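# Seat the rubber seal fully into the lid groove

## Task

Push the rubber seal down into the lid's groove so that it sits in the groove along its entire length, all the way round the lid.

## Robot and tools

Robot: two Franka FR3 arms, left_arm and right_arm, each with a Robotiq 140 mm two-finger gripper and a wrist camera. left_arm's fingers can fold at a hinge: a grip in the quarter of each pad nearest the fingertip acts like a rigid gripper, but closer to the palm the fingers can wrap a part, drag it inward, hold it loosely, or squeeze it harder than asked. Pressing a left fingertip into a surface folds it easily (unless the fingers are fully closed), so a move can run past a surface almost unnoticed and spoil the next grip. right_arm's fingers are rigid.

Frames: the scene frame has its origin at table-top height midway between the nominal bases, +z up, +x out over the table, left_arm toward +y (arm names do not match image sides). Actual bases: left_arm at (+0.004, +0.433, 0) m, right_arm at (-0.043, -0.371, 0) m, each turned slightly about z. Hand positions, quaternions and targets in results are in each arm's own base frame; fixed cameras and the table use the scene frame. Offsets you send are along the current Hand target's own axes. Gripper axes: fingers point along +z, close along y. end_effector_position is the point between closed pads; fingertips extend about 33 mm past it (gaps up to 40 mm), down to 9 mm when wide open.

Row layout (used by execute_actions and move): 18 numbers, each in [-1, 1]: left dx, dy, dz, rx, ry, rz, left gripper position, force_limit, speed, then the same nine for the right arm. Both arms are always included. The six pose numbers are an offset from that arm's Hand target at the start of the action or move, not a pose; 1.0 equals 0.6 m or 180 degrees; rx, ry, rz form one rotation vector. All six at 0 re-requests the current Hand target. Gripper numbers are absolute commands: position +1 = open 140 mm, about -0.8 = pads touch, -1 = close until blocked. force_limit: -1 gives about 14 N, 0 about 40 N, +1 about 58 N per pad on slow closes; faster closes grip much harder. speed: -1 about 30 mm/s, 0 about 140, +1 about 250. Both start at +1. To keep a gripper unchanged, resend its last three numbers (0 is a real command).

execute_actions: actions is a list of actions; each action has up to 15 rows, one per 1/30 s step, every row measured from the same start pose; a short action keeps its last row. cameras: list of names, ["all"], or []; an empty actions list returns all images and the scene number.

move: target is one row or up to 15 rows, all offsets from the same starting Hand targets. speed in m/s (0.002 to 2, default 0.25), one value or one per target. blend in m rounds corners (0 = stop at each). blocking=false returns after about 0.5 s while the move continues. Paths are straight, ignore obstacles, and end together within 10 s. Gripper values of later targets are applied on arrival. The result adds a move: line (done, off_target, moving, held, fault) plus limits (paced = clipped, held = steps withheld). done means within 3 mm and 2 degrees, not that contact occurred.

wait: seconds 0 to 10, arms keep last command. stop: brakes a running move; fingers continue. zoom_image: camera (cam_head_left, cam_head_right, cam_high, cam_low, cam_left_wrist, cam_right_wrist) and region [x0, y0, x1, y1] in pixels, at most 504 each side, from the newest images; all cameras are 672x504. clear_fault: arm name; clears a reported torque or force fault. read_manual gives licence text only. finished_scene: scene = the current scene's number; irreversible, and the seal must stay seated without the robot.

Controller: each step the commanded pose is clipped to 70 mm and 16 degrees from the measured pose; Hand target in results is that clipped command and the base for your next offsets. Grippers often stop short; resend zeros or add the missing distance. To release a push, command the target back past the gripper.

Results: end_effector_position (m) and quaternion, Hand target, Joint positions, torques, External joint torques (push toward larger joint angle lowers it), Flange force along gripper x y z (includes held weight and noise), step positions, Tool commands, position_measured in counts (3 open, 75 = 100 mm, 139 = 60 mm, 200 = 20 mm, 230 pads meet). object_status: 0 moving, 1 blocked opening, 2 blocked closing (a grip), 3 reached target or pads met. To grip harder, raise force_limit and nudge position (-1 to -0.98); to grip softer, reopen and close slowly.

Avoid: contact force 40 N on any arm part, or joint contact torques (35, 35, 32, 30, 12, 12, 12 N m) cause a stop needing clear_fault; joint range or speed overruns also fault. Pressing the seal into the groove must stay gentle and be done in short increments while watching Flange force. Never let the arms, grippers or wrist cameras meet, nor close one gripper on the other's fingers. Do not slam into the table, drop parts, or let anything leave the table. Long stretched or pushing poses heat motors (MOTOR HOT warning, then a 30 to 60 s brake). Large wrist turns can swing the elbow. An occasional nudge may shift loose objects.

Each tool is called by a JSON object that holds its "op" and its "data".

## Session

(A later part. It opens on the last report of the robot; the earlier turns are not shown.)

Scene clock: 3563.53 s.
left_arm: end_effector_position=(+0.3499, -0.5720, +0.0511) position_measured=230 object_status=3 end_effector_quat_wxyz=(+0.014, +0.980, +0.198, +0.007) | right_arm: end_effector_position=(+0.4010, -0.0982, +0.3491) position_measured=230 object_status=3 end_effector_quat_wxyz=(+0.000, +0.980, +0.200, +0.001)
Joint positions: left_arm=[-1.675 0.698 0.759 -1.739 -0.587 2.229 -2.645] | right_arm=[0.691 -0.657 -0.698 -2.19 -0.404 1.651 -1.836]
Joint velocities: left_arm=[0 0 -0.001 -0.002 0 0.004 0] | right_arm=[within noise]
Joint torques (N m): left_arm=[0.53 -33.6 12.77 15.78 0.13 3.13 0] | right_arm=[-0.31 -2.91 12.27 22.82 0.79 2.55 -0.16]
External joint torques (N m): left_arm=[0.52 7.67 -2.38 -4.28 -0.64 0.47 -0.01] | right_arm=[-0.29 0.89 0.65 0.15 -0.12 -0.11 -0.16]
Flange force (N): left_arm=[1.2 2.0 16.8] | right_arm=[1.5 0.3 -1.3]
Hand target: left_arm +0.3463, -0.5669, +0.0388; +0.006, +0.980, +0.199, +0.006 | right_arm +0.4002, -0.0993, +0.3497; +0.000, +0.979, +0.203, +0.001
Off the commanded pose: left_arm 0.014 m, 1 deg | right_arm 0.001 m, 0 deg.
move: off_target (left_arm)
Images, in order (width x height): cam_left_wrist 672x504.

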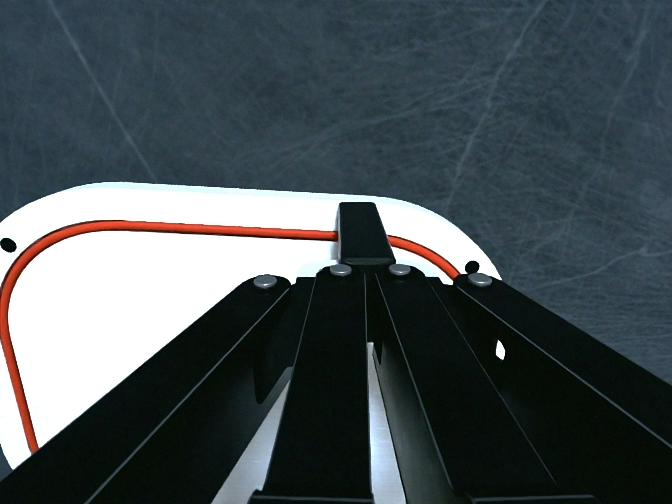

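{"op": "move", "data": {"target": [[0,0,-0.0288,0,0,0,-0.82,-1,-1,0,0,0,0,0,0,-0.82,-1,-1],[0.0009,-0.0182,-0.0288,0,0,0.015,-0.82,-1,-1,0,0,0,0,0,0,-0.82,-1,-1],[0.0009,-0.0182,-0.0178,0,0,0.015,-0.82,-1,-1,0,0,0,0,0,0,-0.82,-1,-1],[0.0,-0.024,-0.001,0,0,0.015,-0.82,-1,-1,0,0,0,0,0,0,-0.82,-1,-1],[0.0,-0.024,-0.0288,0,0,0.015,-0.82,-1,-1,0,0,0,0,0,0,-0.82,-1,-1],[0.0021,-0.0448,-0.0288,0,0,0.015,-0.82,-1,-1,0,0,0,0,0,0,-0.82,-1,-1],[0.0021,-0.0448,-0.0178,0,0,0.015,-0.82,-1,-1,0,0,0,0,0,0,-0.82,-1,-1],[0.0012,-0.0507,-0.001,0,0,0.015,-0.82,-1,-1,0,0,0,0,0,0,-0.82,-1,-1]], "speed": [0.05,0.05,0.03,0.02,0.05,0.05,0.03,0.02], "blend": [0.003,0.003,0,0,0.003,0.003,0,0], "cameras": ["cam_left_wrist"]}}

Scene clock: 3594.10 s.
left_arm: end_effector_position=(+0.3376, -0.5446, +0.0504) position_measured=230 object_status=3 end_effector_quat_wxyz=(+0.014, +0.984, +0.177, +0.007) | right_arm: end_effector_position=(+0.4010, -0.0982, +0.3491) position_measured=230 object_status=3 end_effector_quat_wxyz=(+0.000, +0.980, +0.200, +0.001)
Joint positions: left_arm=[-1.716 0.614 0.77 -1.873 -0.559 2.293 -2.594] | right_arm=[0.691 -0.657 -0.698 -2.19 -0.404 1.651 -1.836]
Joint velocities: left_arm=[0 0 0 0 0.001 0.003 0.003] | right_arm=[within noise]
Joint torques (N m): left_arm=[1.17 -30.58 11.59 15.44 0.12 3.08 0.23] | right_arm=[-0.29 -2.89 12.25 22.83 0.77 2.55 -0.12]
External joint torques (N m): left_arm=[1.15 7.42 -2.22 -4.56 -0.61 0.4 0.23] | right_arm=[-0.36 0.79 0.56 0.21 -0.14 -0.11 -0.11]
Flange force (N): left_arm=[2.8 2.4 18.4] | right_arm=[1.3 0.3 -1.3]
Hand target: left_arm +0.3351, -0.5386, +0.0390; +0.006, +0.984, +0.176, +0.006 | right_arm +0.4002, -0.0993, +0.3497; +0.000, +0.979, +0.203, +0.001
Off the commanded pose: left_arm 0.013 m, 1 deg | right_arm 0.001 m, 0 deg.
move: off_target (left_arm)
Images, in order (width x height): cam_left_wrist 672x504.

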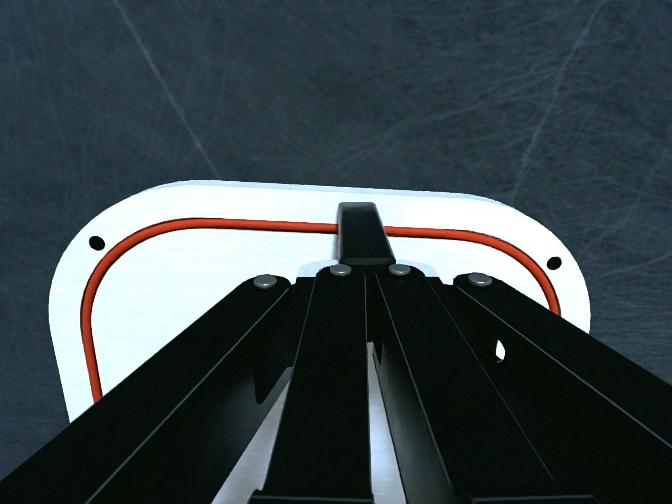

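{"op": "move", "data": {"target": [[0,0,-0.0275,0,0,0,-0.82,-1,-1,0,0,0,0,0,0,-0.82,-1,-1],[0.0012,-0.0175,-0.0275,0,0,0.015,-0.82,-1,-1,0,0,0,0,0,0,-0.82,-1,-1],[0.0012,-0.0175,-0.0175,0,0,0.015,-0.82,-1,-1,0,0,0,0,0,0,-0.82,-1,-1],[0.0005,-0.0233,-0.003,0,0,0.015,-0.82,-1,-1,0,0,0,0,0,0,-0.82,-1,-1],[0.0005,-0.0233,-0.0275,0,0,0.015,-0.82,-1,-1,0,0,0,0,0,0,-0.82,-1,-1],[0.0024,-0.0442,-0.0275,0,0,0.015,-0.82,-1,-1,0,0,0,0,0,0,-0.82,-1,-1],[0.0024,-0.0442,-0.0175,0,0,0.015,-0.82,-1,-1,0,0,0,0,0,0,-0.82,-1,-1],[0.0017,-0.05,-0.003,0,0,0.015,-0.82,-1,-1,0,0,0,0,0,0,-0.82,-1,-1]], "speed": [0.05,0.05,0.03,0.02,0.05,0.05,0.03,0.02], "blend": [0.003,0.003,0,0,0.003,0.003,0,0], "cameras": ["cam_left_wrist"]}}

Scene clock: 3612.97 s.
left_arm: end_effector_position=(+0.3277, -0.5156, +0.0497) position_measured=230 object_status=3 end_effector_quat_wxyz=(+0.012, +0.988, +0.154, +0.007) | right_arm: end_effector_position=(+0.4010, -0.0982, +0.3491) position_measured=230 object_status=3 end_effector_quat_wxyz=(+0.000, +0.980, +0.200, +0.001)
Joint positions: left_arm=[-1.747 0.532 0.783 -1.997 -0.522 2.35 -2.545] | right_arm=[0.691 -0.657 -0.698 -2.19 -0.404 1.651 -1.836]
Joint velocities: left_arm=[-0.002 0.001 -0.001 0 0 0.005 0.002] | right_arm=[within noise]
Joint torques (N m): left_arm=[1.04 -28.42 10.37 15.51 0.12 3.08 0.21] | right_arm=[-0.32 -2.9 12.32 22.82 0.8 2.55 -0.16]
External joint torques (N m): left_arm=[1.22 6.3 -1.67 -4.39 -0.58 0.42 0.21] | right_arm=[-0.32 0.83 0.7 0.19 -0.11 -0.1 -0.16]
Flange force (N): left_arm=[2.8 1.2 17.5] | right_arm=[1.3 0.1 -1.4]
Hand target: left_arm +0.3257, -0.5101, +0.0404; +0.006, +0.988, +0.152, +0.006 | right_arm +0.4002, -0.0993, +0.3497; +0.000, +0.979, +0.203, +0.001
Off the commanded pose: left_arm 0.011 m, 1 deg | right_arm 0.001 m, 0 deg.
move: off_target (left_arm)
Images, in order (width x height): cam_left_wrist 672x504.

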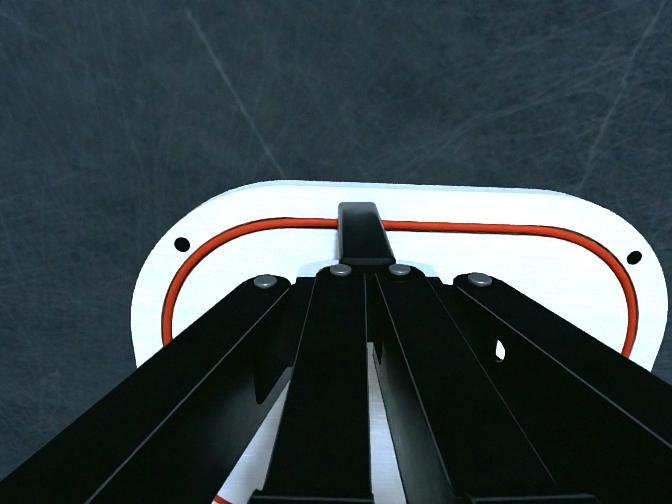

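{"op": "move", "data": {"target": [[0,0,-0.0243,0,0,0,-0.82,-1,-1,0,0,0,0,0,0,-0.82,-1,-1],[0.0037,-0.0187,-0.0243,0,0,0.011,-0.82,-1,-1,0,0,0,0,0,0,-0.82,-1,-1],[0.0037,-0.0187,-0.0152,0,0,0.011,-0.82,-1,-1,0,0,0,0,0,0,-0.82,-1,-1],[0.003,-0.0245,-0.002,0,0,0.011,-0.82,-1,-1,0,0,0,0,0,0,-0.82,-1,-1],[0.003,-0.0245,-0.0243,0,0,0.011,-0.82,-1,-1,0,0,0,0,0,0,-0.82,-1,-1],[0.0045,-0.0453,-0.0243,0,0,0.011,-0.82,-1,-1,0,0,0,0,0,0,-0.82,-1,-1],[0.0045,-0.0453,-0.0152,0,0,0.011,-0.82,-1,-1,0,0,0,0,0,0,-0.82,-1,-1],[0.0038,-0.0512,-0.002,0,0,0.011,-0.82,-1,-1,0,0,0,0,0,0,-0.82,-1,-1]], "speed": [0.05,0.05,0.03,0.02,0.05,0.05,0.03,0.02], "blend": [0.003,0.003,0,0,0.003,0.003,0,0], "cameras": ["cam_left_wrist"]}}

Scene clock: 3629.57 s.
left_arm: end_effector_position=(+0.3210, -0.4849, +0.0490) position_measured=230 object_status=3 end_effector_quat_wxyz=(+0.011, +0.990, +0.137, +0.007) | right_arm: end_effector_position=(+0.4010, -0.0982, +0.3491) position_measured=230 object_status=3 end_effector_quat_wxyz=(+0.000, +0.980, +0.200, +0.001)
Joint positions: left_arm=[-1.775 0.452 0.804 -2.113 -0.482 2.406 -2.508] | right_arm=[0.691 -0.657 -0.698 -2.19 -0.404 1.651 -1.836]
Joint velocities: left_arm=[0.001 0.002 0 0.001 -0.002 0.004 0.003] | right_arm=[within noise]
Joint torques (N m): left_arm=[0.73 -26.01 9.1 15.76 0.04 2.97 0.32] | right_arm=[-0.3 -2.89 12.29 22.78 0.78 2.56 -0.15]
External joint torques (N m): left_arm=[0.61 5.25 -1.51 -3.86 -0.62 0.31 0.32] | right_arm=[-0.28 0.85 0.67 0.13 -0.12 -0.09 -0.15]
Flange force (N): left_arm=[2.2 1.3 16.6] | right_arm=[1.3 0.1 -1.2]
Hand target: left_arm +0.3186, -0.4801, +0.0412; +0.005, +0.991, +0.135, +0.007 | right_arm +0.4002, -0.0993, +0.3497; +0.000, +0.979, +0.203, +0.001
Off the commanded pose: left_arm 0.010 m, 1 deg | right_arm 0.001 m, 0 deg.
move: off_target (left_arm); blend cut to 0.0027 m at target 2, 0.0027 m at target 6
Images, in order (width x height): cam_left_wrist 672x504.

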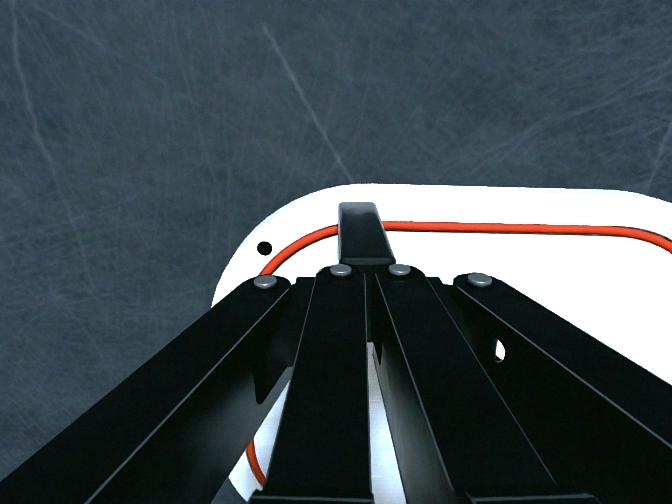

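{"op": "move", "data": {"target": [[0,0,-0.0235,0,0,0,-0.82,-1,-1,0,0,0,0,0,0,-0.82,-1,-1],[-0.0037,-0.0203,-0.0235,0,0,-0.083,-0.82,-1,-1,0,0,0,0,0,0,-0.82,-1,-1],[-0.0037,-0.0203,-0.0140,0,0,-0.083,-0.82,-1,-1,0,0,0,0,0,0,-0.82,-1,-1],[-0.0037,-0.0257,-0.002,0,0,-0.083,-0.82,-1,-1,0,0,0,0,0,0,-0.82,-1,-1]], "speed": [0.05,0.05,0.03,0.02], "blend": [0.003,0.003,0,0], "cameras": ["cam_left_wrist"]}}

Scene clock: 3655.97 s.
left_arm: end_effector_position=(+0.3141, -0.4706, +0.0489) position_measured=230 object_status=3 end_effector_quat_wxyz=(+0.011, +0.964, +0.264, +0.005) | right_arm: end_effector_position=(+0.4010, -0.0982, +0.3491) position_measured=230 object_status=3 end_effector_quat_wxyz=(+0.000, +0.980, +0.200, +0.001)
Joint positions: left_arm=[-1.887 0.456 0.915 -2.165 -0.541 2.406 -2.72] | right_arm=[0.691 -0.657 -0.698 -2.19 -0.404 1.651 -1.836]
Joint velocities: left_arm=[0.001 -0.001 0 -0.001 -0.003 0.004 0] | right_arm=[within noise]
Joint torques (N m): left_arm=[1.08 -23.58 10.37 15.23 0.07 2.99 0.26] | right_arm=[-0.23 -2.84 12.33 22.82 0.8 2.56 -0.21]
External joint torques (N m): left_arm=[0.96 4.43 -1.13 -3.8 -0.59 0.36 0.26] | right_arm=[-0.29 0.85 0.67 0.22 -0.11 -0.1 -0.21]
Flange force (N): left_arm=[2.3 1.1 15.7] | right_arm=[1.5 0.4 -1.4]
Hand target: left_arm +0.3123, -0.4658, +0.0422; +0.006, +0.965, +0.263, +0.006 | right_arm +0.4002, -0.0993, +0.3497; +0.000, +0.979, +0.203, +0.001
Off the commanded pose: left_arm 0.008 m, 1 deg | right_arm 0.001 m, 0 deg.
move: off_target (left_arm); blend cut to 0.0029 m at target 2
Images, in order (width x height): cam_left_wrist 672x504.

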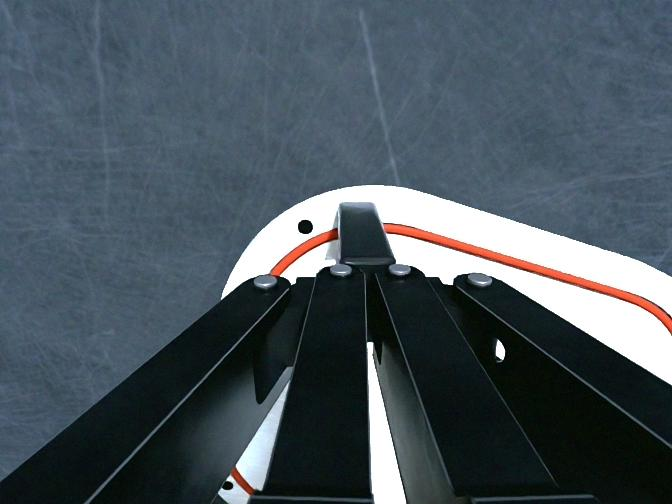

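{"op": "move", "data": {"target": [[0,0,-0.0225,0,0,0,-0.82,-1,-1,0,0,0,0,0,0,-0.82,-1,-1],[-0.0097,-0.0295,-0.0225,0,0,-0.0444,-0.82,-1,-1,0,0,0,0,0,0,-0.82,-1,-1],[-0.0097,-0.0295,-0.0125,0,0,-0.0444,-0.82,-1,-1,0,0,0,0,0,0,-0.82,-1,-1],[-0.0097,-0.0345,-0.001,0,0,-0.0444,-0.82,-1,-1,0,0,0,0,0,0,-0.82,-1,-1]], "speed": [0.05,0.05,0.03,0.02], "blend": [0.003,0.003,0,0], "cameras": ["cam_left_wrist"]}}

Scene clock: 3674.37 s.
left_arm: end_effector_position=(+0.2979, -0.4560, +0.0485) position_measured=230 object_status=3 end_effector_quat_wxyz=(+0.011, +0.944, +0.330, +0.004) | right_arm: end_effector_position=(+0.4010, -0.0982, +0.3491) position_measured=230 object_status=3 end_effector_quat_wxyz=(+0.000, +0.980, +0.200, +0.001)
Joint positions: left_arm=[-2.008 0.439 1.013 -2.238 -0.573 2.421 -2.841] | right_arm=[0.691 -0.657 -0.698 -2.19 -0.404 1.651 -1.836]
Joint velocities: left_arm=[0 0 -0.001 -0.001 -0.001 0.004 0.001] | right_arm=[within noise]
Joint torques (N m): left_arm=[1.37 -20.25 10.05 14.82 0.13 2.94 0.22] | right_arm=[-0.3 -2.89 12.26 22.83 0.79 2.56 -0.16]
External joint torques (N m): left_arm=[1.45 3.98 -1.33 -3.78 -0.52 0.32 0.22] | right_arm=[-0.24 0.88 0.7 0.17 -0.11 -0.09 -0.16]
Flange force (N): left_arm=[2.8 3.6 17.8] | right_arm=[1.5 0.2 -1.3]
Hand target: left_arm +0.2968, -0.4509, +0.0424; +0.007, +0.944, +0.330, +0.005 | right_arm +0.4002, -0.0993, +0.3497; +0.000, +0.979, +0.203, +0.001
Off the commanded pose: left_arm 0.008 m, 1 deg | right_arm 0.001 m, 0 deg.
move: off_target (left_arm)
Images, in order (width x height): cam_left_wrist 672x504.

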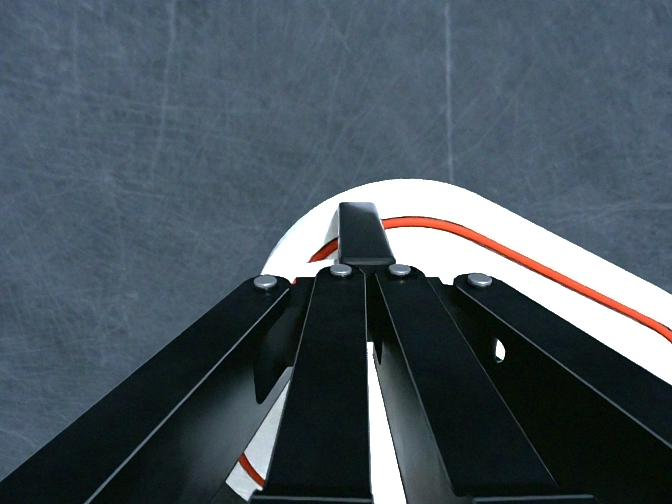

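{"op": "move", "data": {"target": [[0,0,-0.12,0,0,0,-0.82,-1,-1,0,0,0,0,0,0,-0.82,-1,-1],[0,0,-0.12,0,0,0.32,-0.82,-1,-1,0,0,0,0,0,0,-0.82,-1,-1],[0,0,-0.12,0,0,0.64,-0.82,-1,-1,0,0,0,0,0,0,-0.82,-1,-1]], "speed": [0.08,0.25,0.25], "blend": [0.005,0.005,0], "cameras": ["cam_left_wrist", "cam_head_left"]}}

Scene clock: 3703.43 s.
left_arm: end_effector_position=(+0.2961, -0.4504, +0.1143) position_measured=230 object_status=3 end_effector_quat_wxyz=(-0.002, +0.785, -0.619, +0.010) | right_arm: end_effector_position=(+0.4010, -0.0982, +0.3491) position_measured=230 object_status=3 end_effector_quat_wxyz=(+0.000, +0.980, +0.200, +0.001)
Joint positions: left_arm=[-1.68 0.125 0.692 -2.245 -0.099 2.357 -1.159] | right_arm=[0.691 -0.657 -0.698 -2.19 -0.404 1.651 -1.836]
Joint velocities: left_arm=[0 0 0 0.001 -0.002 -0.002 0.006] | right_arm=[within noise]
Joint torques (N m): left_arm=[0.8 -26.67 3.98 22.69 0.27 2.39 0.26] | right_arm=[-0.3 -2.84 12.25 22.8 0.77 2.56 -0.17]
External joint torques (N m): left_arm=[0.67 -0.16 1.27 0.32 -0.33 -0.35 0.26] | right_arm=[-0.19 0.93 0.73 0.16 -0.12 -0.09 -0.17]
Flange force (N): left_arm=[1.4 -2.9 -0.6] | right_arm=[1.7 0.2 -1.3]
Hand target: left_arm +0.2957, -0.4503, +0.1144; -0.001, +0.784, -0.621, +0.008 | right_arm +0.4002, -0.0993, +0.3497; +0.000, +0.979, +0.203, +0.001
Off the commanded pose: left_arm 0.000 m, 0 deg | right_arm 0.001 m, 0 deg.
move: done
Images, in order (width x height): cam_head_left 672x504, cam_left_wrist 672x504.

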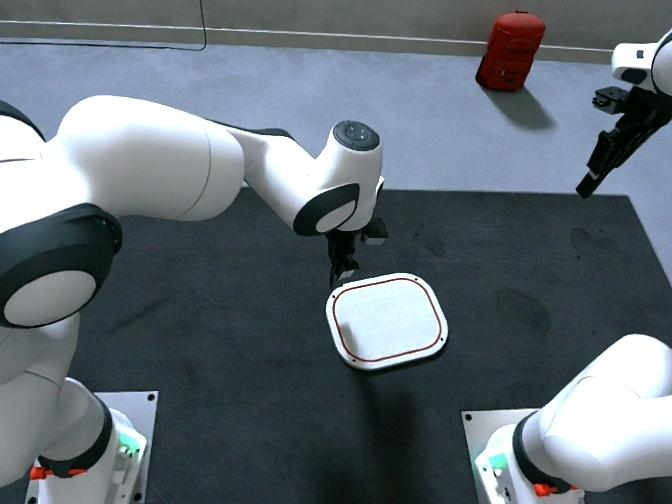

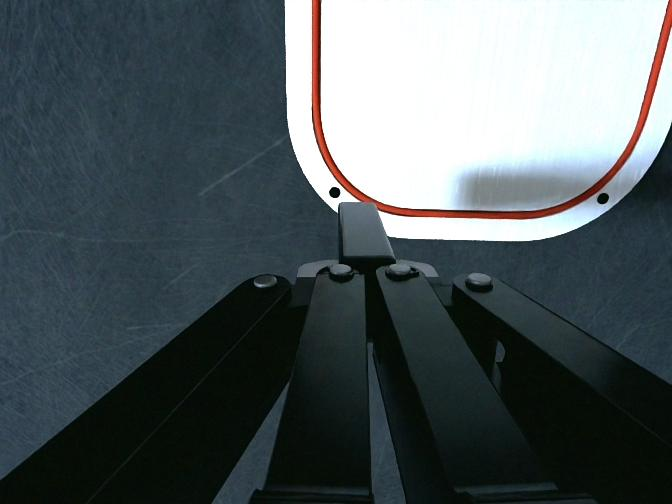

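{"op": "zoom_image", "data": {"camera": "cam_left_wrist", "region": [280, 90, 490, 250]}}

{"op": "zoom_image", "data": {"camera": "cam_left_wrist", "region": [460, 90, 670, 250]}}

Scaled by 2.400 from the camera's 672x504 image, which has a finer 960x720 frame.

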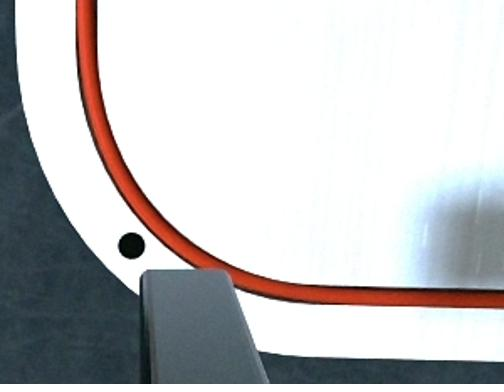

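Scaled by 2.400 from the camera's 672x504 image, which has a finer 960x720 frame.

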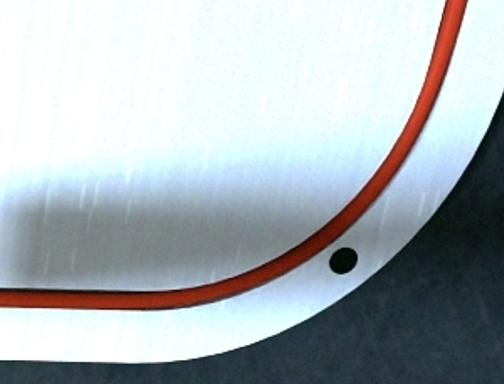

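{"op": "move", "data": {"target": [-0.0083,0.024,0.1023,0,0,0,-0.82,-1,-1,0,0,0,0,0,0,-0.82,-1,-1], "speed": 0.08, "cameras": ["cam_left_wrist"]}}

Scene clock: 3720.07 s.
left_arm: end_effector_position=(+0.2810, -0.4492, +0.0535) position_measured=230 object_status=3 end_effector_quat_wxyz=(-0.002, +0.785, -0.619, +0.008) | right_arm: end_effector_position=(+0.4010, -0.0982, +0.3491) position_measured=230 object_status=3 end_effector_quat_wxyz=(+0.000, +0.980, +0.200, +0.001)
Joint positions: left_arm=[-1.651 0.236 0.629 -2.302 -0.216 2.496 -1.099] | right_arm=[0.691 -0.657 -0.698 -2.19 -0.404 1.651 -1.836]
Joint velocities: left_arm=[-0.001 0 -0.001 0 0.001 0.001 0.008] | right_arm=[within noise]
Joint torques (N m): left_arm=[0.76 -29.11 5.73 20.26 0.18 2.94 0.26] | right_arm=[-0.31 -2.87 12.28 22.81 0.78 2.57 -0.18]
External joint torques (N m): left_arm=[0.86 -0.12 1.39 0.14 -0.33 0.24 0.26] | right_arm=[-0.34 0.74 0.68 0.27 -0.12 -0.07 -0.18]
Flange force (N): left_arm=[-0.3 -2.6 0.6] | right_arm=[1.2 0.3 -1.5]
Hand target: left_arm +0.2815, -0.4493, +0.0528; -0.001, +0.784, -0.621, +0.008 | right_arm +0.4002, -0.0993, +0.3497; +0.000, +0.979, +0.203, +0.001
Off the commanded pose: left_arm 0.001 m, 0 deg | right_arm 0.001 m, 0 deg.
move: done
Images, in order (width x height): cam_left_wrist 672x504.

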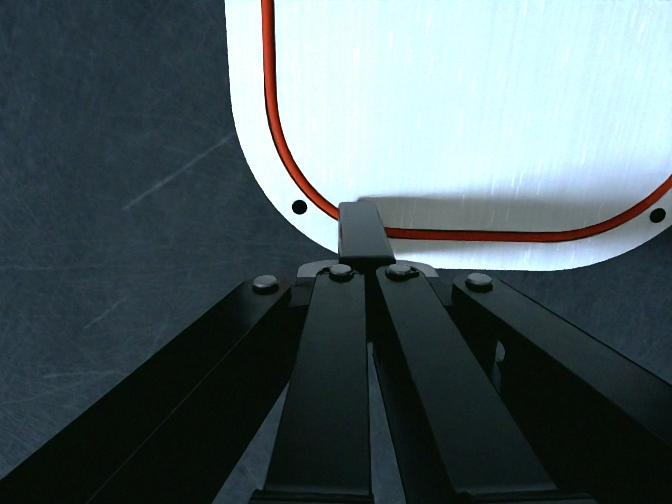

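{"op": "move", "data": {"target": [[0,0,0.0072,0,0,0,-0.82,-1,-1,0,0,0,0,0,0,-0.82,-1,-1],[-0.0048,-0.0012,0.0188,0,0,0,-0.82,-1,-1,0,0,0,0,0,0,-0.82,-1,-1]], "speed": [0.03,0.02], "cameras": ["cam_left_wrist"]}}

Scene clock: 3729.17 s.
left_arm: end_effector_position=(+0.2827, -0.4506, +0.0477) position_measured=230 object_status=3 end_effector_quat_wxyz=(+0.002, +0.785, -0.619, +0.012) | right_arm: end_effector_position=(+0.4010, -0.0982, +0.3491) position_measured=230 object_status=3 end_effector_quat_wxyz=(+0.000, +0.980, +0.200, +0.001)
Joint positions: left_arm=[-1.632 0.247 0.611 -2.306 -0.237 2.521 -1.081] | right_arm=[0.691 -0.657 -0.698 -2.19 -0.404 1.651 -1.836]
Joint velocities: left_arm=[0.002 -0.001 0.001 0 0 0.003 0.006] | right_arm=[within noise]
Joint torques (N m): left_arm=[0.69 -24.6 4.99 17.23 0.05 3.17 0.22] | right_arm=[-0.34 -2.88 12.21 22.8 0.78 2.55 -0.14]
External joint torques (N m): left_arm=[0.63 4.92 0.38 -2.62 -0.45 0.46 0.22] | right_arm=[-0.29 0.94 0.61 0.12 -0.12 -0.1 -0.14]
Flange force (N): left_arm=[3.5 -3.3 15.0] | right_arm=[1.6 0.3 -1.2]
Hand target: left_arm +0.2817, -0.4464, +0.0415; -0.001, +0.784, -0.621, +0.008 | right_arm +0.4002, -0.0993, +0.3497; +0.000, +0.979, +0.203, +0.001
Off the commanded pose: left_arm 0.008 m, 1 deg | right_arm 0.001 m, 0 deg.
move: off_target (left_arm)
Images, in order (width x height): cam_left_wrist 672x504.

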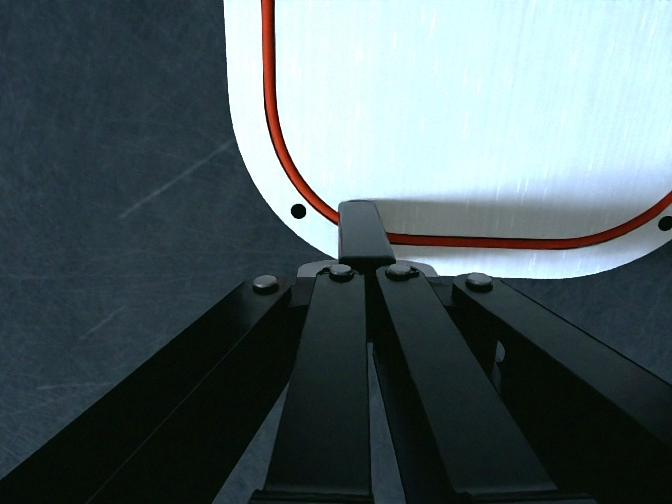

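{"op": "move", "data": {"target": [[0,0,-0.0217,0,0,0,-0.82,-1,-1,0,0,0,0,0,0,-0.82,-1,-1],[0.002,0.0317,-0.0217,0,0,0.011,-0.82,-1,-1,0,0,0,0,0,0,-0.82,-1,-1],[0.002,0.0317,-0.012,0,0,0.011,-0.82,-1,-1,0,0,0,0,0,0,-0.82,-1,-1],[-0.0023,0.0317,0,0,0,0.011,-0.82,-1,-1,0,0,0,0,0,0,-0.82,-1,-1],[-0.0023,0.0317,-0.0217,0,0,0.011,-0.82,-1,-1,0,0,0,0,0,0,-0.82,-1,-1],[0.001,0.0583,-0.0217,0,0,0.011,-0.82,-1,-1,0,0,0,0,0,0,-0.82,-1,-1],[0.001,0.0583,-0.012,0,0,0.011,-0.82,-1,-1,0,0,0,0,0,0,-0.82,-1,-1],[-0.0033,0.0583,0,0,0,0.011,-0.82,-1,-1,0,0,0,0,0,0,-0.82,-1,-1]], "speed": [0.05,0.05,0.03,0.02,0.05,0.05,0.03,0.02], "blend": [0.003,0.003,0,0,0.003,0.003,0,0], "cameras": ["cam_left_wrist"]}}

Scene clock: 3750.00 s.
left_arm: end_effector_position=(+0.2481, -0.4566, +0.0474) position_measured=230 object_status=3 end_effector_quat_wxyz=(+0.002, +0.774, -0.633, +0.011) | right_arm: end_effector_position=(+0.4010, -0.0982, +0.3491) position_measured=230 object_status=3 end_effector_quat_wxyz=(+0.000, +0.980, +0.200, +0.001)
Joint positions: left_arm=[-1.701 0.214 0.615 -2.35 -0.209 2.537 -1.127] | right_arm=[0.691 -0.657 -0.698 -2.19 -0.404 1.651 -1.836]
Joint torques (N m): left_arm=[0.95 -23.08 4.43 16.72 -0.01 3.49 0.28] | right_arm=[-0.28 -2.85 12.28 22.8 0.78 2.57 -0.2]
External joint torques (N m): left_arm=[0.98 5.3 0.55 -3.09 -0.5 0.75 0.28] | right_arm=[-0.26 0.87 0.71 0.19 -0.12 -0.08 -0.2]
Flange force (N): left_arm=[3.3 -3.9 17.8] | right_arm=[1.5 0.3 -1.4]
Hand target: left_arm +0.2472, -0.4525, +0.0411; -0.001, +0.773, -0.634, +0.008 | right_arm +0.4002, -0.0993, +0.3497; +0.000, +0.979, +0.203, +0.001
Off the commanded pose: left_arm 0.008 m, 1 deg | right_arm 0.001 m, 0 deg.
move: off_target (left_arm); blend cut to 0.0029 m at target 2, 0.0029 m at target 6
Images, in order (width x height): cam_left_wrist 672x504.

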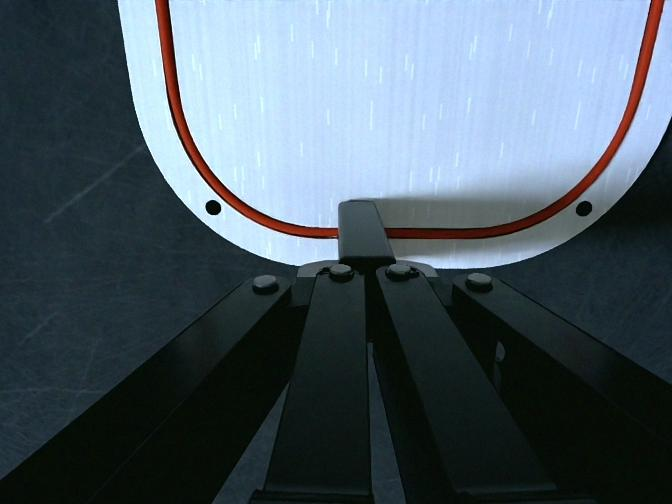

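{"op": "move", "data": {"target": [[0,0,-0.0217,0,0,0,-0.82,-1,-1,0,0,0,0,0,0,-0.82,-1,-1],[0.0047,0.0267,-0.0217,0,0,0,-0.82,-1,-1,0,0,0,0,0,0,-0.82,-1,-1],[0.0047,0.0267,-0.012,0,0,0,-0.82,-1,-1,0,0,0,0,0,0,-0.82,-1,-1],[0.0003,0.0267,-0.0015,0,0,0,-0.82,-1,-1,0,0,0,0,0,0,-0.82,-1,-1],[0.0003,0.0267,-0.0217,0,0,0,-0.82,-1,-1,0,0,0,0,0,0,-0.82,-1,-1],[0.0047,0.0533,-0.0217,0,0,0,-0.82,-1,-1,0,0,0,0,0,0,-0.82,-1,-1],[0.0047,0.0533,-0.012,0,0,0,-0.82,-1,-1,0,0,0,0,0,0,-0.82,-1,-1],[0.0003,0.0533,-0.0015,0,0,0,-0.82,-1,-1,0,0,0,0,0,0,-0.82,-1,-1]], "speed": [0.05,0.05,0.03,0.02,0.05,0.05,0.03,0.02], "blend": [0.003,0.003,0,0,0.003,0.003,0,0], "cameras": ["cam_left_wrist"]}}

Scene clock: 3767.60 s.
left_arm: end_effector_position=(+0.2168, -0.4631, +0.0473) position_measured=230 object_status=3 end_effector_quat_wxyz=(+0.002, +0.774, -0.633, +0.011) | right_arm: end_effector_position=(+0.4010, -0.0982, +0.3491) position_measured=230 object_status=3 end_effector_quat_wxyz=(+0.000, +0.980, +0.200, +0.001)
Joint positions: left_arm=[-1.772 0.191 0.624 -2.379 -0.188 2.549 -1.201] | right_arm=[0.691 -0.657 -0.698 -2.19 -0.404 1.651 -1.836]
Joint torques (N m): left_arm=[0.46 -22.83 3.85 16.79 0.07 3.22 0.21] | right_arm=[-0.32 -2.85 12.22 22.81 0.79 2.56 -0.2]
External joint torques (N m): left_arm=[0.39 4.58 0.28 -2.86 -0.41 0.5 0.21] | right_arm=[-0.33 0.86 0.59 0.2 -0.12 -0.09 -0.2]
Flange force (N): left_arm=[2.7 -2.3 15.3] | right_arm=[1.5 0.5 -1.3]
Hand target: left_arm +0.2158, -0.4590, +0.0416; -0.001, +0.773, -0.634, +0.008 | right_arm +0.4002, -0.0993, +0.3497; +0.000, +0.979, +0.203, +0.001
Off the commanded pose: left_arm 0.007 m, 0 deg | right_arm 0.001 m, 0 deg.
move: off_target (left_arm); blend cut to 0.0029 m at target 2, 0.0029 m at target 6
Images, in order (width x height): cam_left_wrist 672x504.

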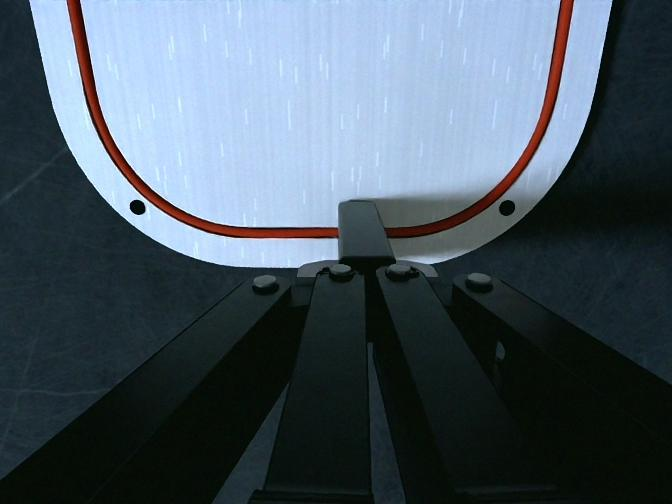

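{"op": "move", "data": {"target": [[0,0,-0.0217,0,0,0,-0.82,-1,-1,0,0,0,0,0,0,-0.82,-1,-1],[0.0047,0.0272,-0.0217,0,0,0,-0.82,-1,-1,0,0,0,0,0,0,-0.82,-1,-1],[0.0047,0.0272,-0.0122,0,0,0,-0.82,-1,-1,0,0,0,0,0,0,-0.82,-1,-1],[0.0003,0.0272,-0.0010,0,0,0,-0.82,-1,-1,0,0,0,0,0,0,-0.82,-1,-1],[0.0003,0.0272,-0.0217,0,0,0,-0.82,-1,-1,0,0,0,0,0,0,-0.82,-1,-1],[0.0133,0.0675,-0.0217,0,0,-0.139,-0.82,-1,-1,0,0,0,0,0,0,-0.82,-1,-1],[0.0133,0.0675,-0.0122,0,0,-0.139,-0.82,-1,-1,0,0,0,0,0,0,-0.82,-1,-1],[0.009,0.0675,-0.0010,0,0,-0.139,-0.82,-1,-1,0,0,0,0,0,0,-0.82,-1,-1]], "speed": [0.05,0.05,0.03,0.02,0.05,0.05,0.03,0.02], "blend": [0.003,0.003,0,0,0.003,0.003,0,0], "cameras": ["cam_left_wrist"]}}

Scene clock: 3787.37 s.
left_arm: end_effector_position=(+0.1774, -0.4759, +0.0472) position_measured=230 object_status=3 end_effector_quat_wxyz=(+0.005, +0.893, -0.450, +0.009) | right_arm: end_effector_position=(+0.4010, -0.0982, +0.3491) position_measured=230 object_status=3 end_effector_quat_wxyz=(+0.000, +0.980, +0.200, +0.001)
Joint positions: left_arm=[-1.951 0.198 0.719 -2.387 -0.222 2.546 -1.696] | right_arm=[0.691 -0.657 -0.698 -2.19 -0.404 1.651 -1.836]
Joint velocities: left_arm=[0.001 -0.002 -0.002 -0.001 -0.002 0.004 0] | right_arm=[within noise]
Joint torques (N m): left_arm=[0.44 -21.12 4.31 17.14 0.02 3.16 0.24] | right_arm=[-0.27 -2.88 12.26 22.81 0.78 2.56 -0.15]
External joint torques (N m): left_arm=[0.44 4.35 0.27 -2.36 -0.49 0.46 0.24] | right_arm=[-0.21 0.95 0.7 0.13 -0.12 -0.09 -0.15]
Flange force (N): left_arm=[5.9 -0.1 15.9] | right_arm=[1.7 0.2 -1.2]
Hand target: left_arm +0.1772, -0.4722, +0.0417; +0.001, +0.892, -0.451, +0.009 | right_arm +0.4002, -0.0993, +0.3497; +0.000, +0.979, +0.203, +0.001
Off the commanded pose: left_arm 0.007 m, 0 deg | right_arm 0.001 m, 0 deg.
move: off_target (left_arm); blend cut to 0.0028 m at target 2, 0.0028 m at target 6
Images, in order (width x height): cam_left_wrist 672x504.

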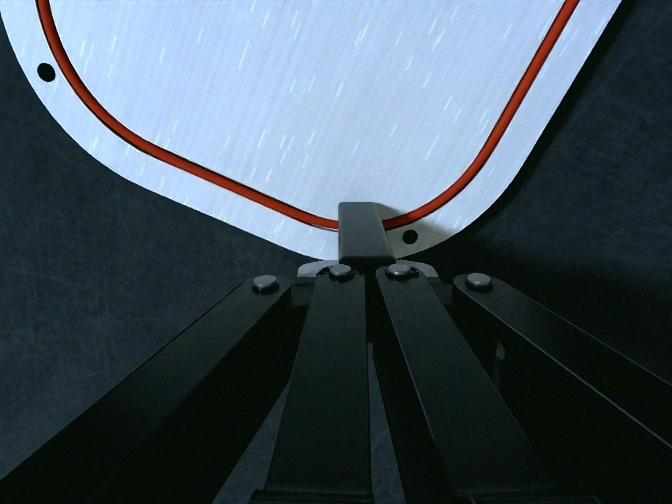

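{"op": "move", "data": {"target": [[0,0,-0.0217,0,0,0,-0.82,-1,-1,0,0,0,0,0,0,-0.82,-1,-1],[0.0168,0.0368,-0.0217,0,0,-0.1222,-0.82,-1,-1,0,0,0,0,0,0,-0.82,-1,-1],[0.0168,0.0368,-0.0122,0,0,-0.1222,-0.82,-1,-1,0,0,0,0,0,0,-0.82,-1,-1],[0.0135,0.0348,-0.0,0,0,-0.1222,-0.82,-1,-1,0,0,0,0,0,0,-0.82,-1,-1]], "speed": [0.05,0.05,0.03,0.02], "blend": [0.003,0.003,0,0], "cameras": ["cam_left_wrist"]}}

Scene clock: 3811.47 s.
left_arm: end_effector_position=(+0.1651, -0.4953, +0.0476) position_measured=230 object_status=3 end_effector_quat_wxyz=(+0.007, +0.962, -0.271, +0.008) | right_arm: end_effector_position=(+0.4010, -0.0982, +0.3491) position_measured=230 object_status=3 end_effector_quat_wxyz=(+0.000, +0.980, +0.200, +0.001)
Joint positions: left_arm=[-2.06 0.26 0.794 -2.335 -0.308 2.517 -2.055] | right_arm=[0.691 -0.657 -0.698 -2.19 -0.404 1.651 -1.836]
Joint velocities: left_arm=[0.001 0 -0.002 -0.001 -0.001 0.003 0] | right_arm=[within noise]
Joint torques (N m): left_arm=[0.37 -20.94 5.86 16.81 0.02 3.21 0.26] | right_arm=[-0.32 -2.9 12.28 22.86 0.78 2.56 -0.16]
External joint torques (N m): left_arm=[0.37 4.61 0.06 -2.71 -0.54 0.51 0.26] | right_arm=[-0.39 0.79 0.57 0.23 -0.13 -0.1 -0.16]
Flange force (N): left_arm=[4.9 2.0 16.4] | right_arm=[1.3 0.4 -1.3]
Hand target: left_arm +0.1652, -0.4911, +0.0417; +0.002, +0.962, -0.273, +0.008 | right_arm +0.4002, -0.0993, +0.3497; +0.000, +0.979, +0.203, +0.001
Off the commanded pose: left_arm 0.007 m, 1 deg | right_arm 0.001 m, 0 deg.
move: off_target (left_arm); blend cut to 0.0029 m at target 2
Images, in order (width x height): cam_left_wrist 672x504.

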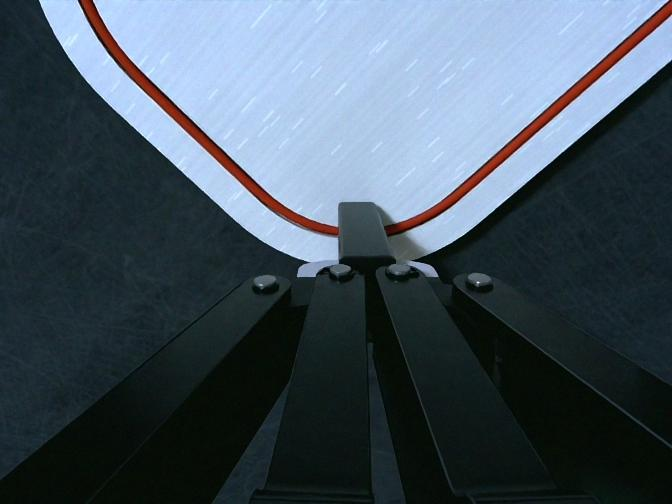

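{"op": "move", "data": {"target": [[0,0,-0.0217,0,0,0,-0.82,-1,-1,0,0,0,0,0,0,-0.82,-1,-1],[0.0093,0.0387,-0.0217,0,0,-0.1222,-0.82,-1,-1,0,0,0,0,0,0,-0.82,-1,-1],[0.0093,0.0387,-0.0122,0,0,-0.1222,-0.82,-1,-1,0,0,0,0,0,0,-0.82,-1,-1],[0.0072,0.035,-0.0,0,0,-0.1222,-0.82,-1,-1,0,0,0,0,0,0,-0.82,-1,-1]], "speed": [0.05,0.05,0.03,0.02], "blend": [0.003,0.003,0,0], "cameras": ["cam_left_wrist"]}}

Scene clock: 3838.40 s.
left_arm: end_effector_position=(+0.1571, -0.5158, +0.0480) position_measured=230 object_status=3 end_effector_quat_wxyz=(+0.009, +0.996, -0.083, +0.006) | right_arm: end_effector_position=(+0.4010, -0.0982, +0.3491) position_measured=230 object_status=3 end_effector_quat_wxyz=(+0.000, +0.980, +0.200, +0.001)
Joint positions: left_arm=[-2.162 0.347 0.877 -2.266 -0.425 2.47 -2.385] | right_arm=[0.691 -0.657 -0.698 -2.19 -0.404 1.651 -1.836]
Joint velocities: left_arm=[0 -0.002 -0.002 0 0 0.005 0] | right_arm=[within noise]
Joint torques (N m): left_arm=[0.89 -20.48 7.61 15.61 0.1 3.12 0.28] | right_arm=[-0.28 -2.86 12.23 22.79 0.78 2.56 -0.15]
External joint torques (N m): left_arm=[0.91 5.4 -0.77 -3.75 -0.51 0.45 0.28] | right_arm=[-0.28 0.86 0.61 0.18 -0.13 -0.09 -0.15]
Flange force (N): left_arm=[4.4 3.5 19.6] | right_arm=[1.5 0.3 -1.3]
Hand target: left_arm +0.1578, -0.5112, +0.0418; +0.004, +0.996, -0.084, +0.008 | right_arm +0.4002, -0.0993, +0.3497; +0.000, +0.979, +0.203, +0.001
Off the commanded pose: left_arm 0.008 m, 1 deg | right_arm 0.001 m, 0 deg.
move: off_target (left_arm); blend cut to 0.0029 m at target 2
Images, in order (width x height): cam_left_wrist 672x504.

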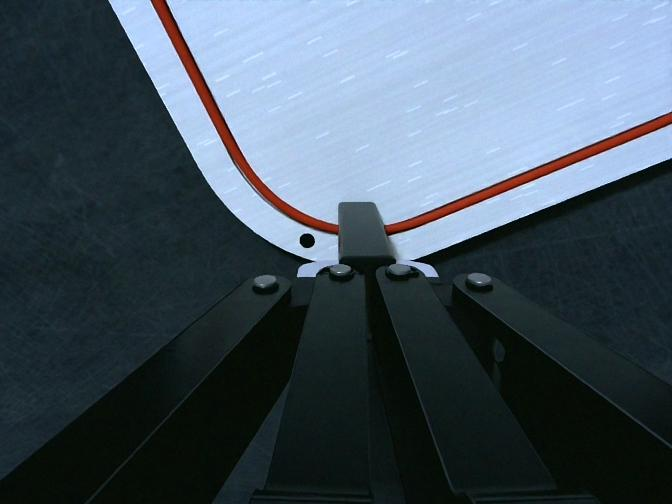

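{"op": "move", "data": {"target": [[0,0,-0.0217,0,0,0,-0.82,-1,-1,0,0,0,0,0,0,-0.82,-1,-1],[0.006,0.0405,-0.0217,0,0,-0.1167,-0.82,-1,-1,0,0,0,0,0,0,-0.82,-1,-1],[0.006,0.0405,-0.0122,0,0,-0.1167,-0.82,-1,-1,0,0,0,0,0,0,-0.82,-1,-1],[0.006,0.0358,-0.0015,0,0,-0.1167,-0.82,-1,-1,0,0,0,0,0,0,-0.82,-1,-1]], "speed": [0.05,0.05,0.03,0.02], "blend": [0.003,0.003,0,0], "cameras": ["cam_left_wrist"]}}

Scene clock: 3860.67 s.
left_arm: end_effector_position=(+0.1573, -0.5373, +0.0489) position_measured=230 object_status=3 end_effector_quat_wxyz=(+0.009, +0.995, +0.099, +0.005) | right_arm: end_effector_position=(+0.4010, -0.0982, +0.3491) position_measured=230 object_status=3 end_effector_quat_wxyz=(+0.000, +0.980, +0.200, +0.001)
Joint positions: left_arm=[-2.229 0.459 0.95 -2.179 -0.552 2.401 -2.681] | right_arm=[0.691 -0.657 -0.698 -2.19 -0.404 1.651 -1.836]
Joint velocities: left_arm=[0.001 0 -0.002 0 -0.001 0.004 0] | right_arm=[within noise]
Joint torques (N m): left_arm=[1.53 -22.68 10.39 15.58 0.11 3.08 0.2] | right_arm=[-0.31 -2.87 12.29 22.83 0.79 2.55 -0.15]
External joint torques (N m): left_arm=[1.49 4.37 -1.37 -3.33 -0.55 0.44 0.2] | right_arm=[-0.34 0.86 0.66 0.23 -0.12 -0.1 -0.15]
Flange force (N): left_arm=[3.4 4.5 17.5] | right_arm=[1.5 0.3 -1.4]
Hand target: left_arm +0.1577, -0.5330, +0.0429; +0.005, +0.995, +0.099, +0.007 | right_arm +0.4002, -0.0993, +0.3497; +0.000, +0.979, +0.203, +0.001
Off the commanded pose: left_arm 0.007 m, 0 deg | right_arm 0.001 m, 0 deg.
move: off_target (left_arm); blend cut to 0.0029 m at target 2
Images, in order (width x height): cam_left_wrist 672x504.

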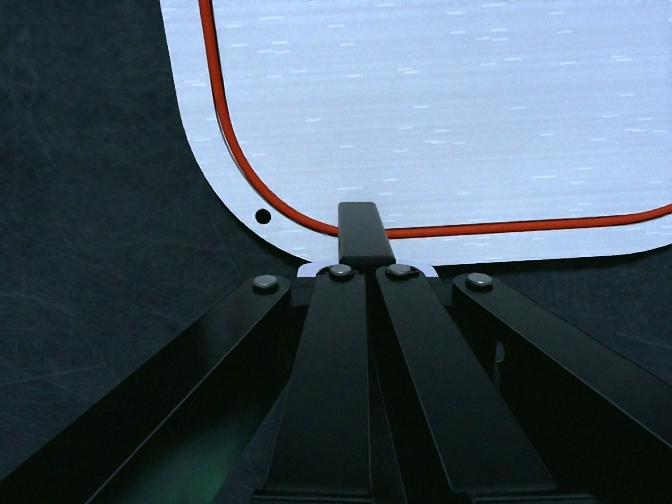

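{"op": "move", "data": {"target": [[0,0,-0.0205,0,0,0,-0.82,-1,-1,0,0,0,0,0,0,-0.82,-1,-1],[0,0.0318,-0.0205,0,0,-0.0206,-0.82,-1,-1,0,0,0,0,0,0,-0.82,-1,-1],[0,0.0318,-0.0115,0,0,-0.0206,-0.82,-1,-1,0,0,0,0,0,0,-0.82,-1,-1],[0,0.0275,-0.0005,0,0,-0.0206,-0.82,-1,-1,0,0,0,0,0,0,-0.82,-1,-1],[0,0.0275,-0.0205,0,0,-0.0206,-0.82,-1,-1,0,0,0,0,0,0,-0.82,-1,-1],[0.0017,0.0585,-0.0205,0,0,-0.0206,-0.82,-1,-1,0,0,0,0,0,0,-0.82,-1,-1],[0.0017,0.0585,-0.0115,0,0,-0.0206,-0.82,-1,-1,0,0,0,0,0,0,-0.82,-1,-1],[0.0017,0.0542,-0.0005,0,0,-0.0206,-0.82,-1,-1,0,0,0,0,0,0,-0.82,-1,-1]], "speed": [0.05,0.05,0.03,0.02,0.05,0.05,0.03,0.02], "blend": [0.003,0.003,0,0,0.003,0.003,0,0], "cameras": ["cam_left_wrist"]}}

Scene clock: 3890.57 s.
left_arm: end_effector_position=(+0.1662, -0.5682, +0.0498) position_measured=230 object_status=3 end_effector_quat_wxyz=(+0.009, +0.991, +0.132, +0.006) | right_arm: end_effector_position=(+0.4010, -0.0982, +0.3491) position_measured=230 object_status=3 end_effector_quat_wxyz=(+0.000, +0.980, +0.200, +0.001)
Joint positions: left_arm=[-2.167 0.549 0.917 -2.054 -0.598 2.336 -2.731] | right_arm=[0.691 -0.657 -0.698 -2.19 -0.404 1.651 -1.836]
Joint velocities: left_arm=[-0.001 0.001 -0.001 0.001 -0.001 0.003 0.001] | right_arm=[within noise]
Joint torques (N m): left_arm=[0.67 -27.05 11.7 16.15 -0.03 2.99 0.26] | right_arm=[-0.32 -2.92 12.21 22.79 0.78 2.57 -0.19]
External joint torques (N m): left_arm=[0.61 4.1 -2.22 -2.94 -0.73 0.33 0.25] | right_arm=[-0.34 0.73 0.61 0.22 -0.12 -0.08 -0.19]
Flange force (N): left_arm=[1.5 3.0 14.9] | right_arm=[1.1 0.3 -1.3]
Hand target: left_arm +0.1651, -0.5647, +0.0436; +0.005, +0.991, +0.131, +0.007 | right_arm +0.4002, -0.0993, +0.3497; +0.000, +0.979, +0.203, +0.001
Off the commanded pose: left_arm 0.007 m, 0 deg | right_arm 0.001 m, 0 deg.
move: off_target (left_arm); blend cut to 0.0027 m at target 2, 0.0027 m at target 6
Images, in order (width x height): cam_left_wrist 672x504.

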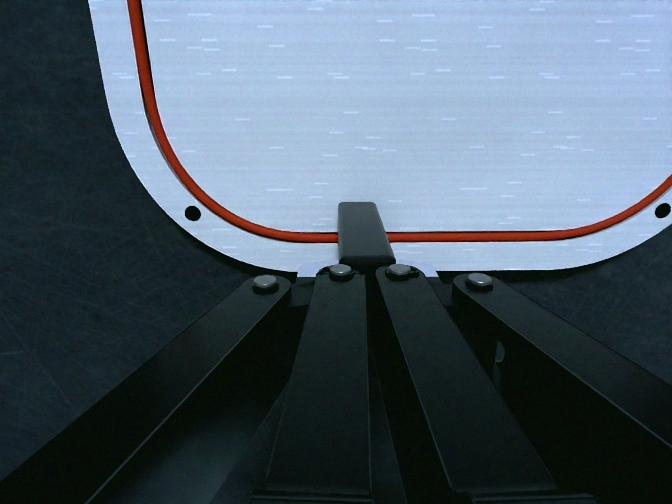

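{"op": "move", "data": {"target": [[0,0,-0.0205,0,0,0,-0.82,-1,-1,0,0,0,0,0,0,-0.82,-1,-1],[0,0.0318,-0.0205,0,0,0,-0.82,-1,-1,0,0,0,0,0,0,-0.82,-1,-1],[0,0.0318,-0.0115,0,0,0,-0.82,-1,-1,0,0,0,0,0,0,-0.82,-1,-1],[0,0.0275,-0.0005,0,0,0,-0.82,-1,-1,0,0,0,0,0,0,-0.82,-1,-1],[0,0.0275,-0.0205,0,0,0,-0.82,-1,-1,0,0,0,0,0,0,-0.82,-1,-1],[0.0,0.0585,-0.0205,0,0,0,-0.82,-1,-1,0,0,0,0,0,0,-0.82,-1,-1],[0.0,0.0585,-0.0115,0,0,0,-0.82,-1,-1,0,0,0,0,0,0,-0.82,-1,-1],[0.0,0.0542,-0.0005,0,0,0,-0.82,-1,-1,0,0,0,0,0,0,-0.82,-1,-1]], "speed": [0.05,0.05,0.03,0.02,0.05,0.05,0.03,0.02], "blend": [0.003,0.003,0,0,0.003,0.003,0,0], "cameras": ["cam_left_wrist"]}}

Scene clock: 3908.33 s.
left_arm: end_effector_position=(+0.1745, -0.5987, +0.0506) position_measured=230 object_status=3 end_effector_quat_wxyz=(+0.008, +0.991, +0.131, +0.006) | right_arm: end_effector_position=(+0.4010, -0.0982, +0.3491) position_measured=230 object_status=3 end_effector_quat_wxyz=(+0.000, +0.980, +0.200, +0.001)
Joint positions: left_arm=[-2.088 0.623 0.87 -1.923 -0.612 2.277 -2.737] | right_arm=[0.691 -0.657 -0.698 -2.19 -0.404 1.651 -1.836]
Joint velocities: left_arm=[0 -0.003 -0.002 -0.003 -0.002 0.003 0] | right_arm=[within noise]
Joint torques (N m): left_arm=[0.38 -31.03 13.41 17.08 -0.16 3.24 0.16] | right_arm=[-0.26 -2.85 12.24 22.82 0.79 2.55 -0.18]
External joint torques (N m): left_arm=[0.24 4.23 -1.87 -2.21 -0.91 0.59 0.15] | right_arm=[-0.31 0.83 0.58 0.28 -0.13 -0.09 -0.18]
Flange force (N): left_arm=[0.7 3.2 12.8] | right_arm=[1.6 0.6 -1.5]
Hand target: left_arm +0.1735, -0.5961, +0.0443; +0.005, +0.991, +0.131, +0.007 | right_arm +0.4002, -0.0993, +0.3497; +0.000, +0.979, +0.203, +0.001
Off the commanded pose: left_arm 0.007 m, 0 deg | right_arm 0.001 m, 0 deg.
move: off_target (left_arm); blend cut to 0.0027 m at target 2, 0.0027 m at target 6
Images, in order (width x height): cam_left_wrist 672x504.

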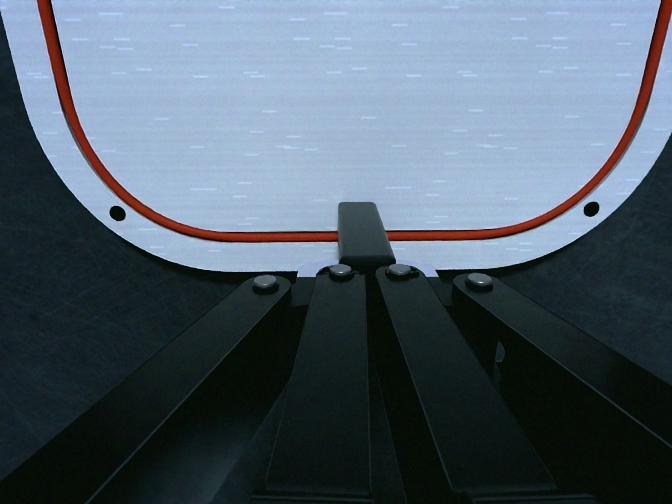

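{"op": "move", "data": {"target": [[0,0,-0.04,0,0,0,-0.82,-1,-1,0,0,0,0,0,0,-0.82,-1,-1],[-0.07,0,-0.345,0,0.1111,0,-0.82,-1,-1,0,0,0,0,0,0,-0.82,-1,-1]], "speed": [0.04,0.15], "blend": [0.005,0], "cameras": ["cam_left_wrist", "cam_high"]}}

Scene clock: 3919.07 s.
left_arm: end_effector_position=(+0.1304, -0.6056, +0.2511) position_measured=230 object_status=3 end_effector_quat_wxyz=(-0.017, +0.976, +0.126, +0.179) | right_arm: end_effector_position=(+0.4010, -0.0982, +0.3491) position_measured=230 object_status=3 end_effector_quat_wxyz=(+0.000, +0.980, +0.200, +0.001)
Joint positions: left_arm=[-2.615 0.732 1.415 -1.699 -0.376 1.855 -2.989] | right_arm=[0.691 -0.657 -0.698 -2.19 -0.404 1.651 -1.836]
Joint velocities: left_arm=[0.001 0 -0.001 -0.001 0 -0.004 -0.004] | right_arm=[within noise]
Joint torques (N m): left_arm=[0.61 -27.1 24.17 19.26 1.16 2.2 -0.19] | right_arm=[-0.27 -2.88 12.26 22.77 0.78 2.55 -0.2]
External joint torques (N m): left_arm=[0.7 0.31 2.49 0.48 -0.33 -0.36 -0.2] | right_arm=[-0.22 0.85 0.71 0.14 -0.12 -0.1 -0.2]
Flange force (N): left_arm=[1.4 -0.7 -3.1] | right_arm=[1.4 0.2 -1.3]
Hand target: left_arm +0.1300, -0.6051, +0.2508; -0.017, +0.975, +0.130, +0.179 | right_arm +0.4002, -0.0993, +0.3497; +0.000, +0.979, +0.203, +0.001
Off the commanded pose: left_arm 0.001 m, 0 deg | right_arm 0.001 m, 0 deg.
joint sent to its limit (left arm) — joint 7 (wrist roll), lower limit. The joint targets still meet the commanded pose.
move: done
Images, in order (width x height): cam_high 672x504, cam_left_wrist 672x504.

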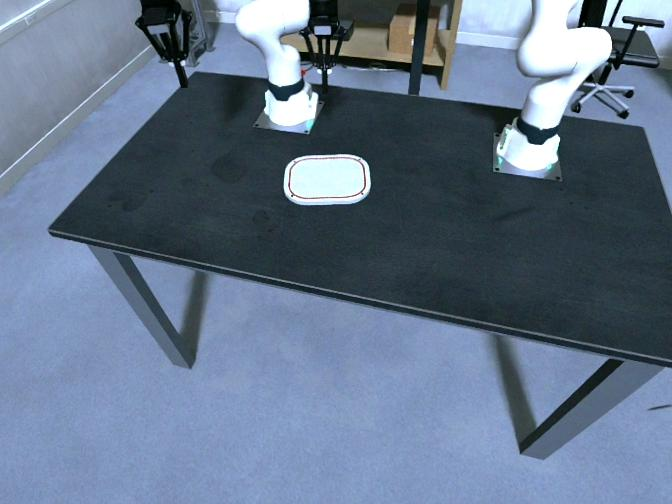

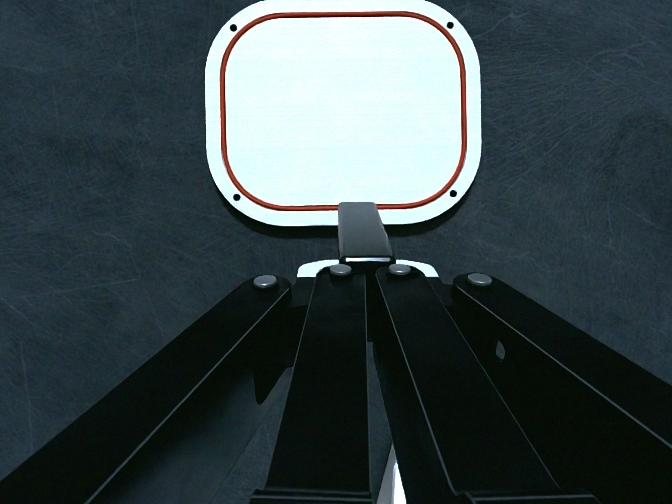

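{"op": "zoom_image", "data": {"camera": "cam_left_wrist", "region": [200, 0, 345, 110]}}

{"op": "zoom_image", "data": {"camera": "cam_left_wrist", "region": [340, 0, 485, 110]}}

{"op": "zoom_image", "data": {"camera": "cam_left_wrist", "region": [200, 110, 345, 220]}}

{"op": "zoom_image", "data": {"camera": "cam_left_wrist", "region": [340, 110, 485, 220]}}

Scaled by 3.476 from the camera's 672x504 image, which has a finer 960x720 frame.

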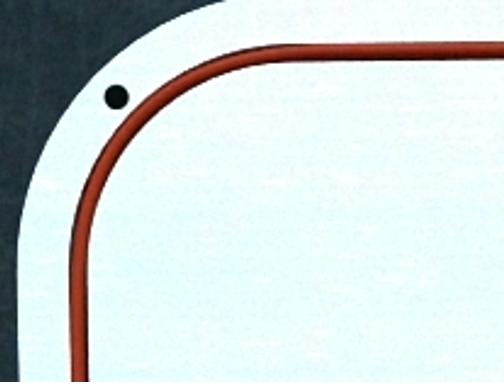

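Scaled by 3.476 from the camera's 672x504 image, which has a finer 960x720 frame.

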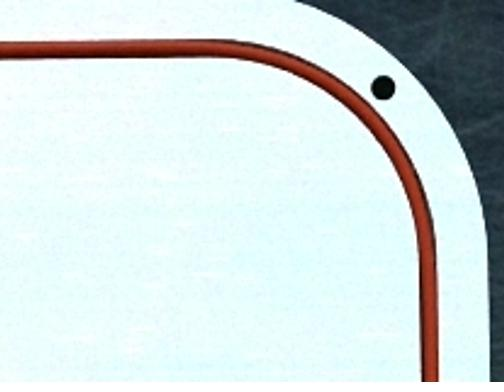

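Scaled by 3.476 from the camera's 672x504 image, which has a finer 960x720 frame.

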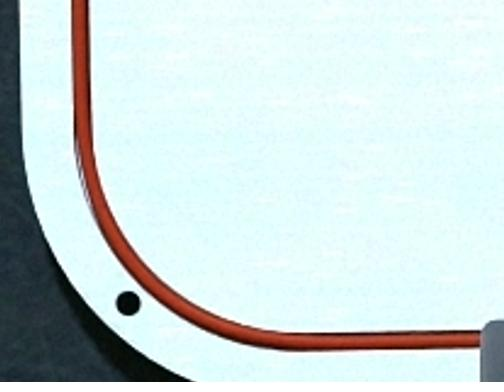

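Scaled by 3.476 from the camera's 672x504 image, which has a finer 960x720 frame.

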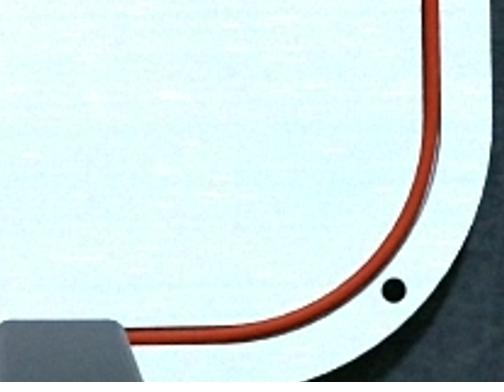

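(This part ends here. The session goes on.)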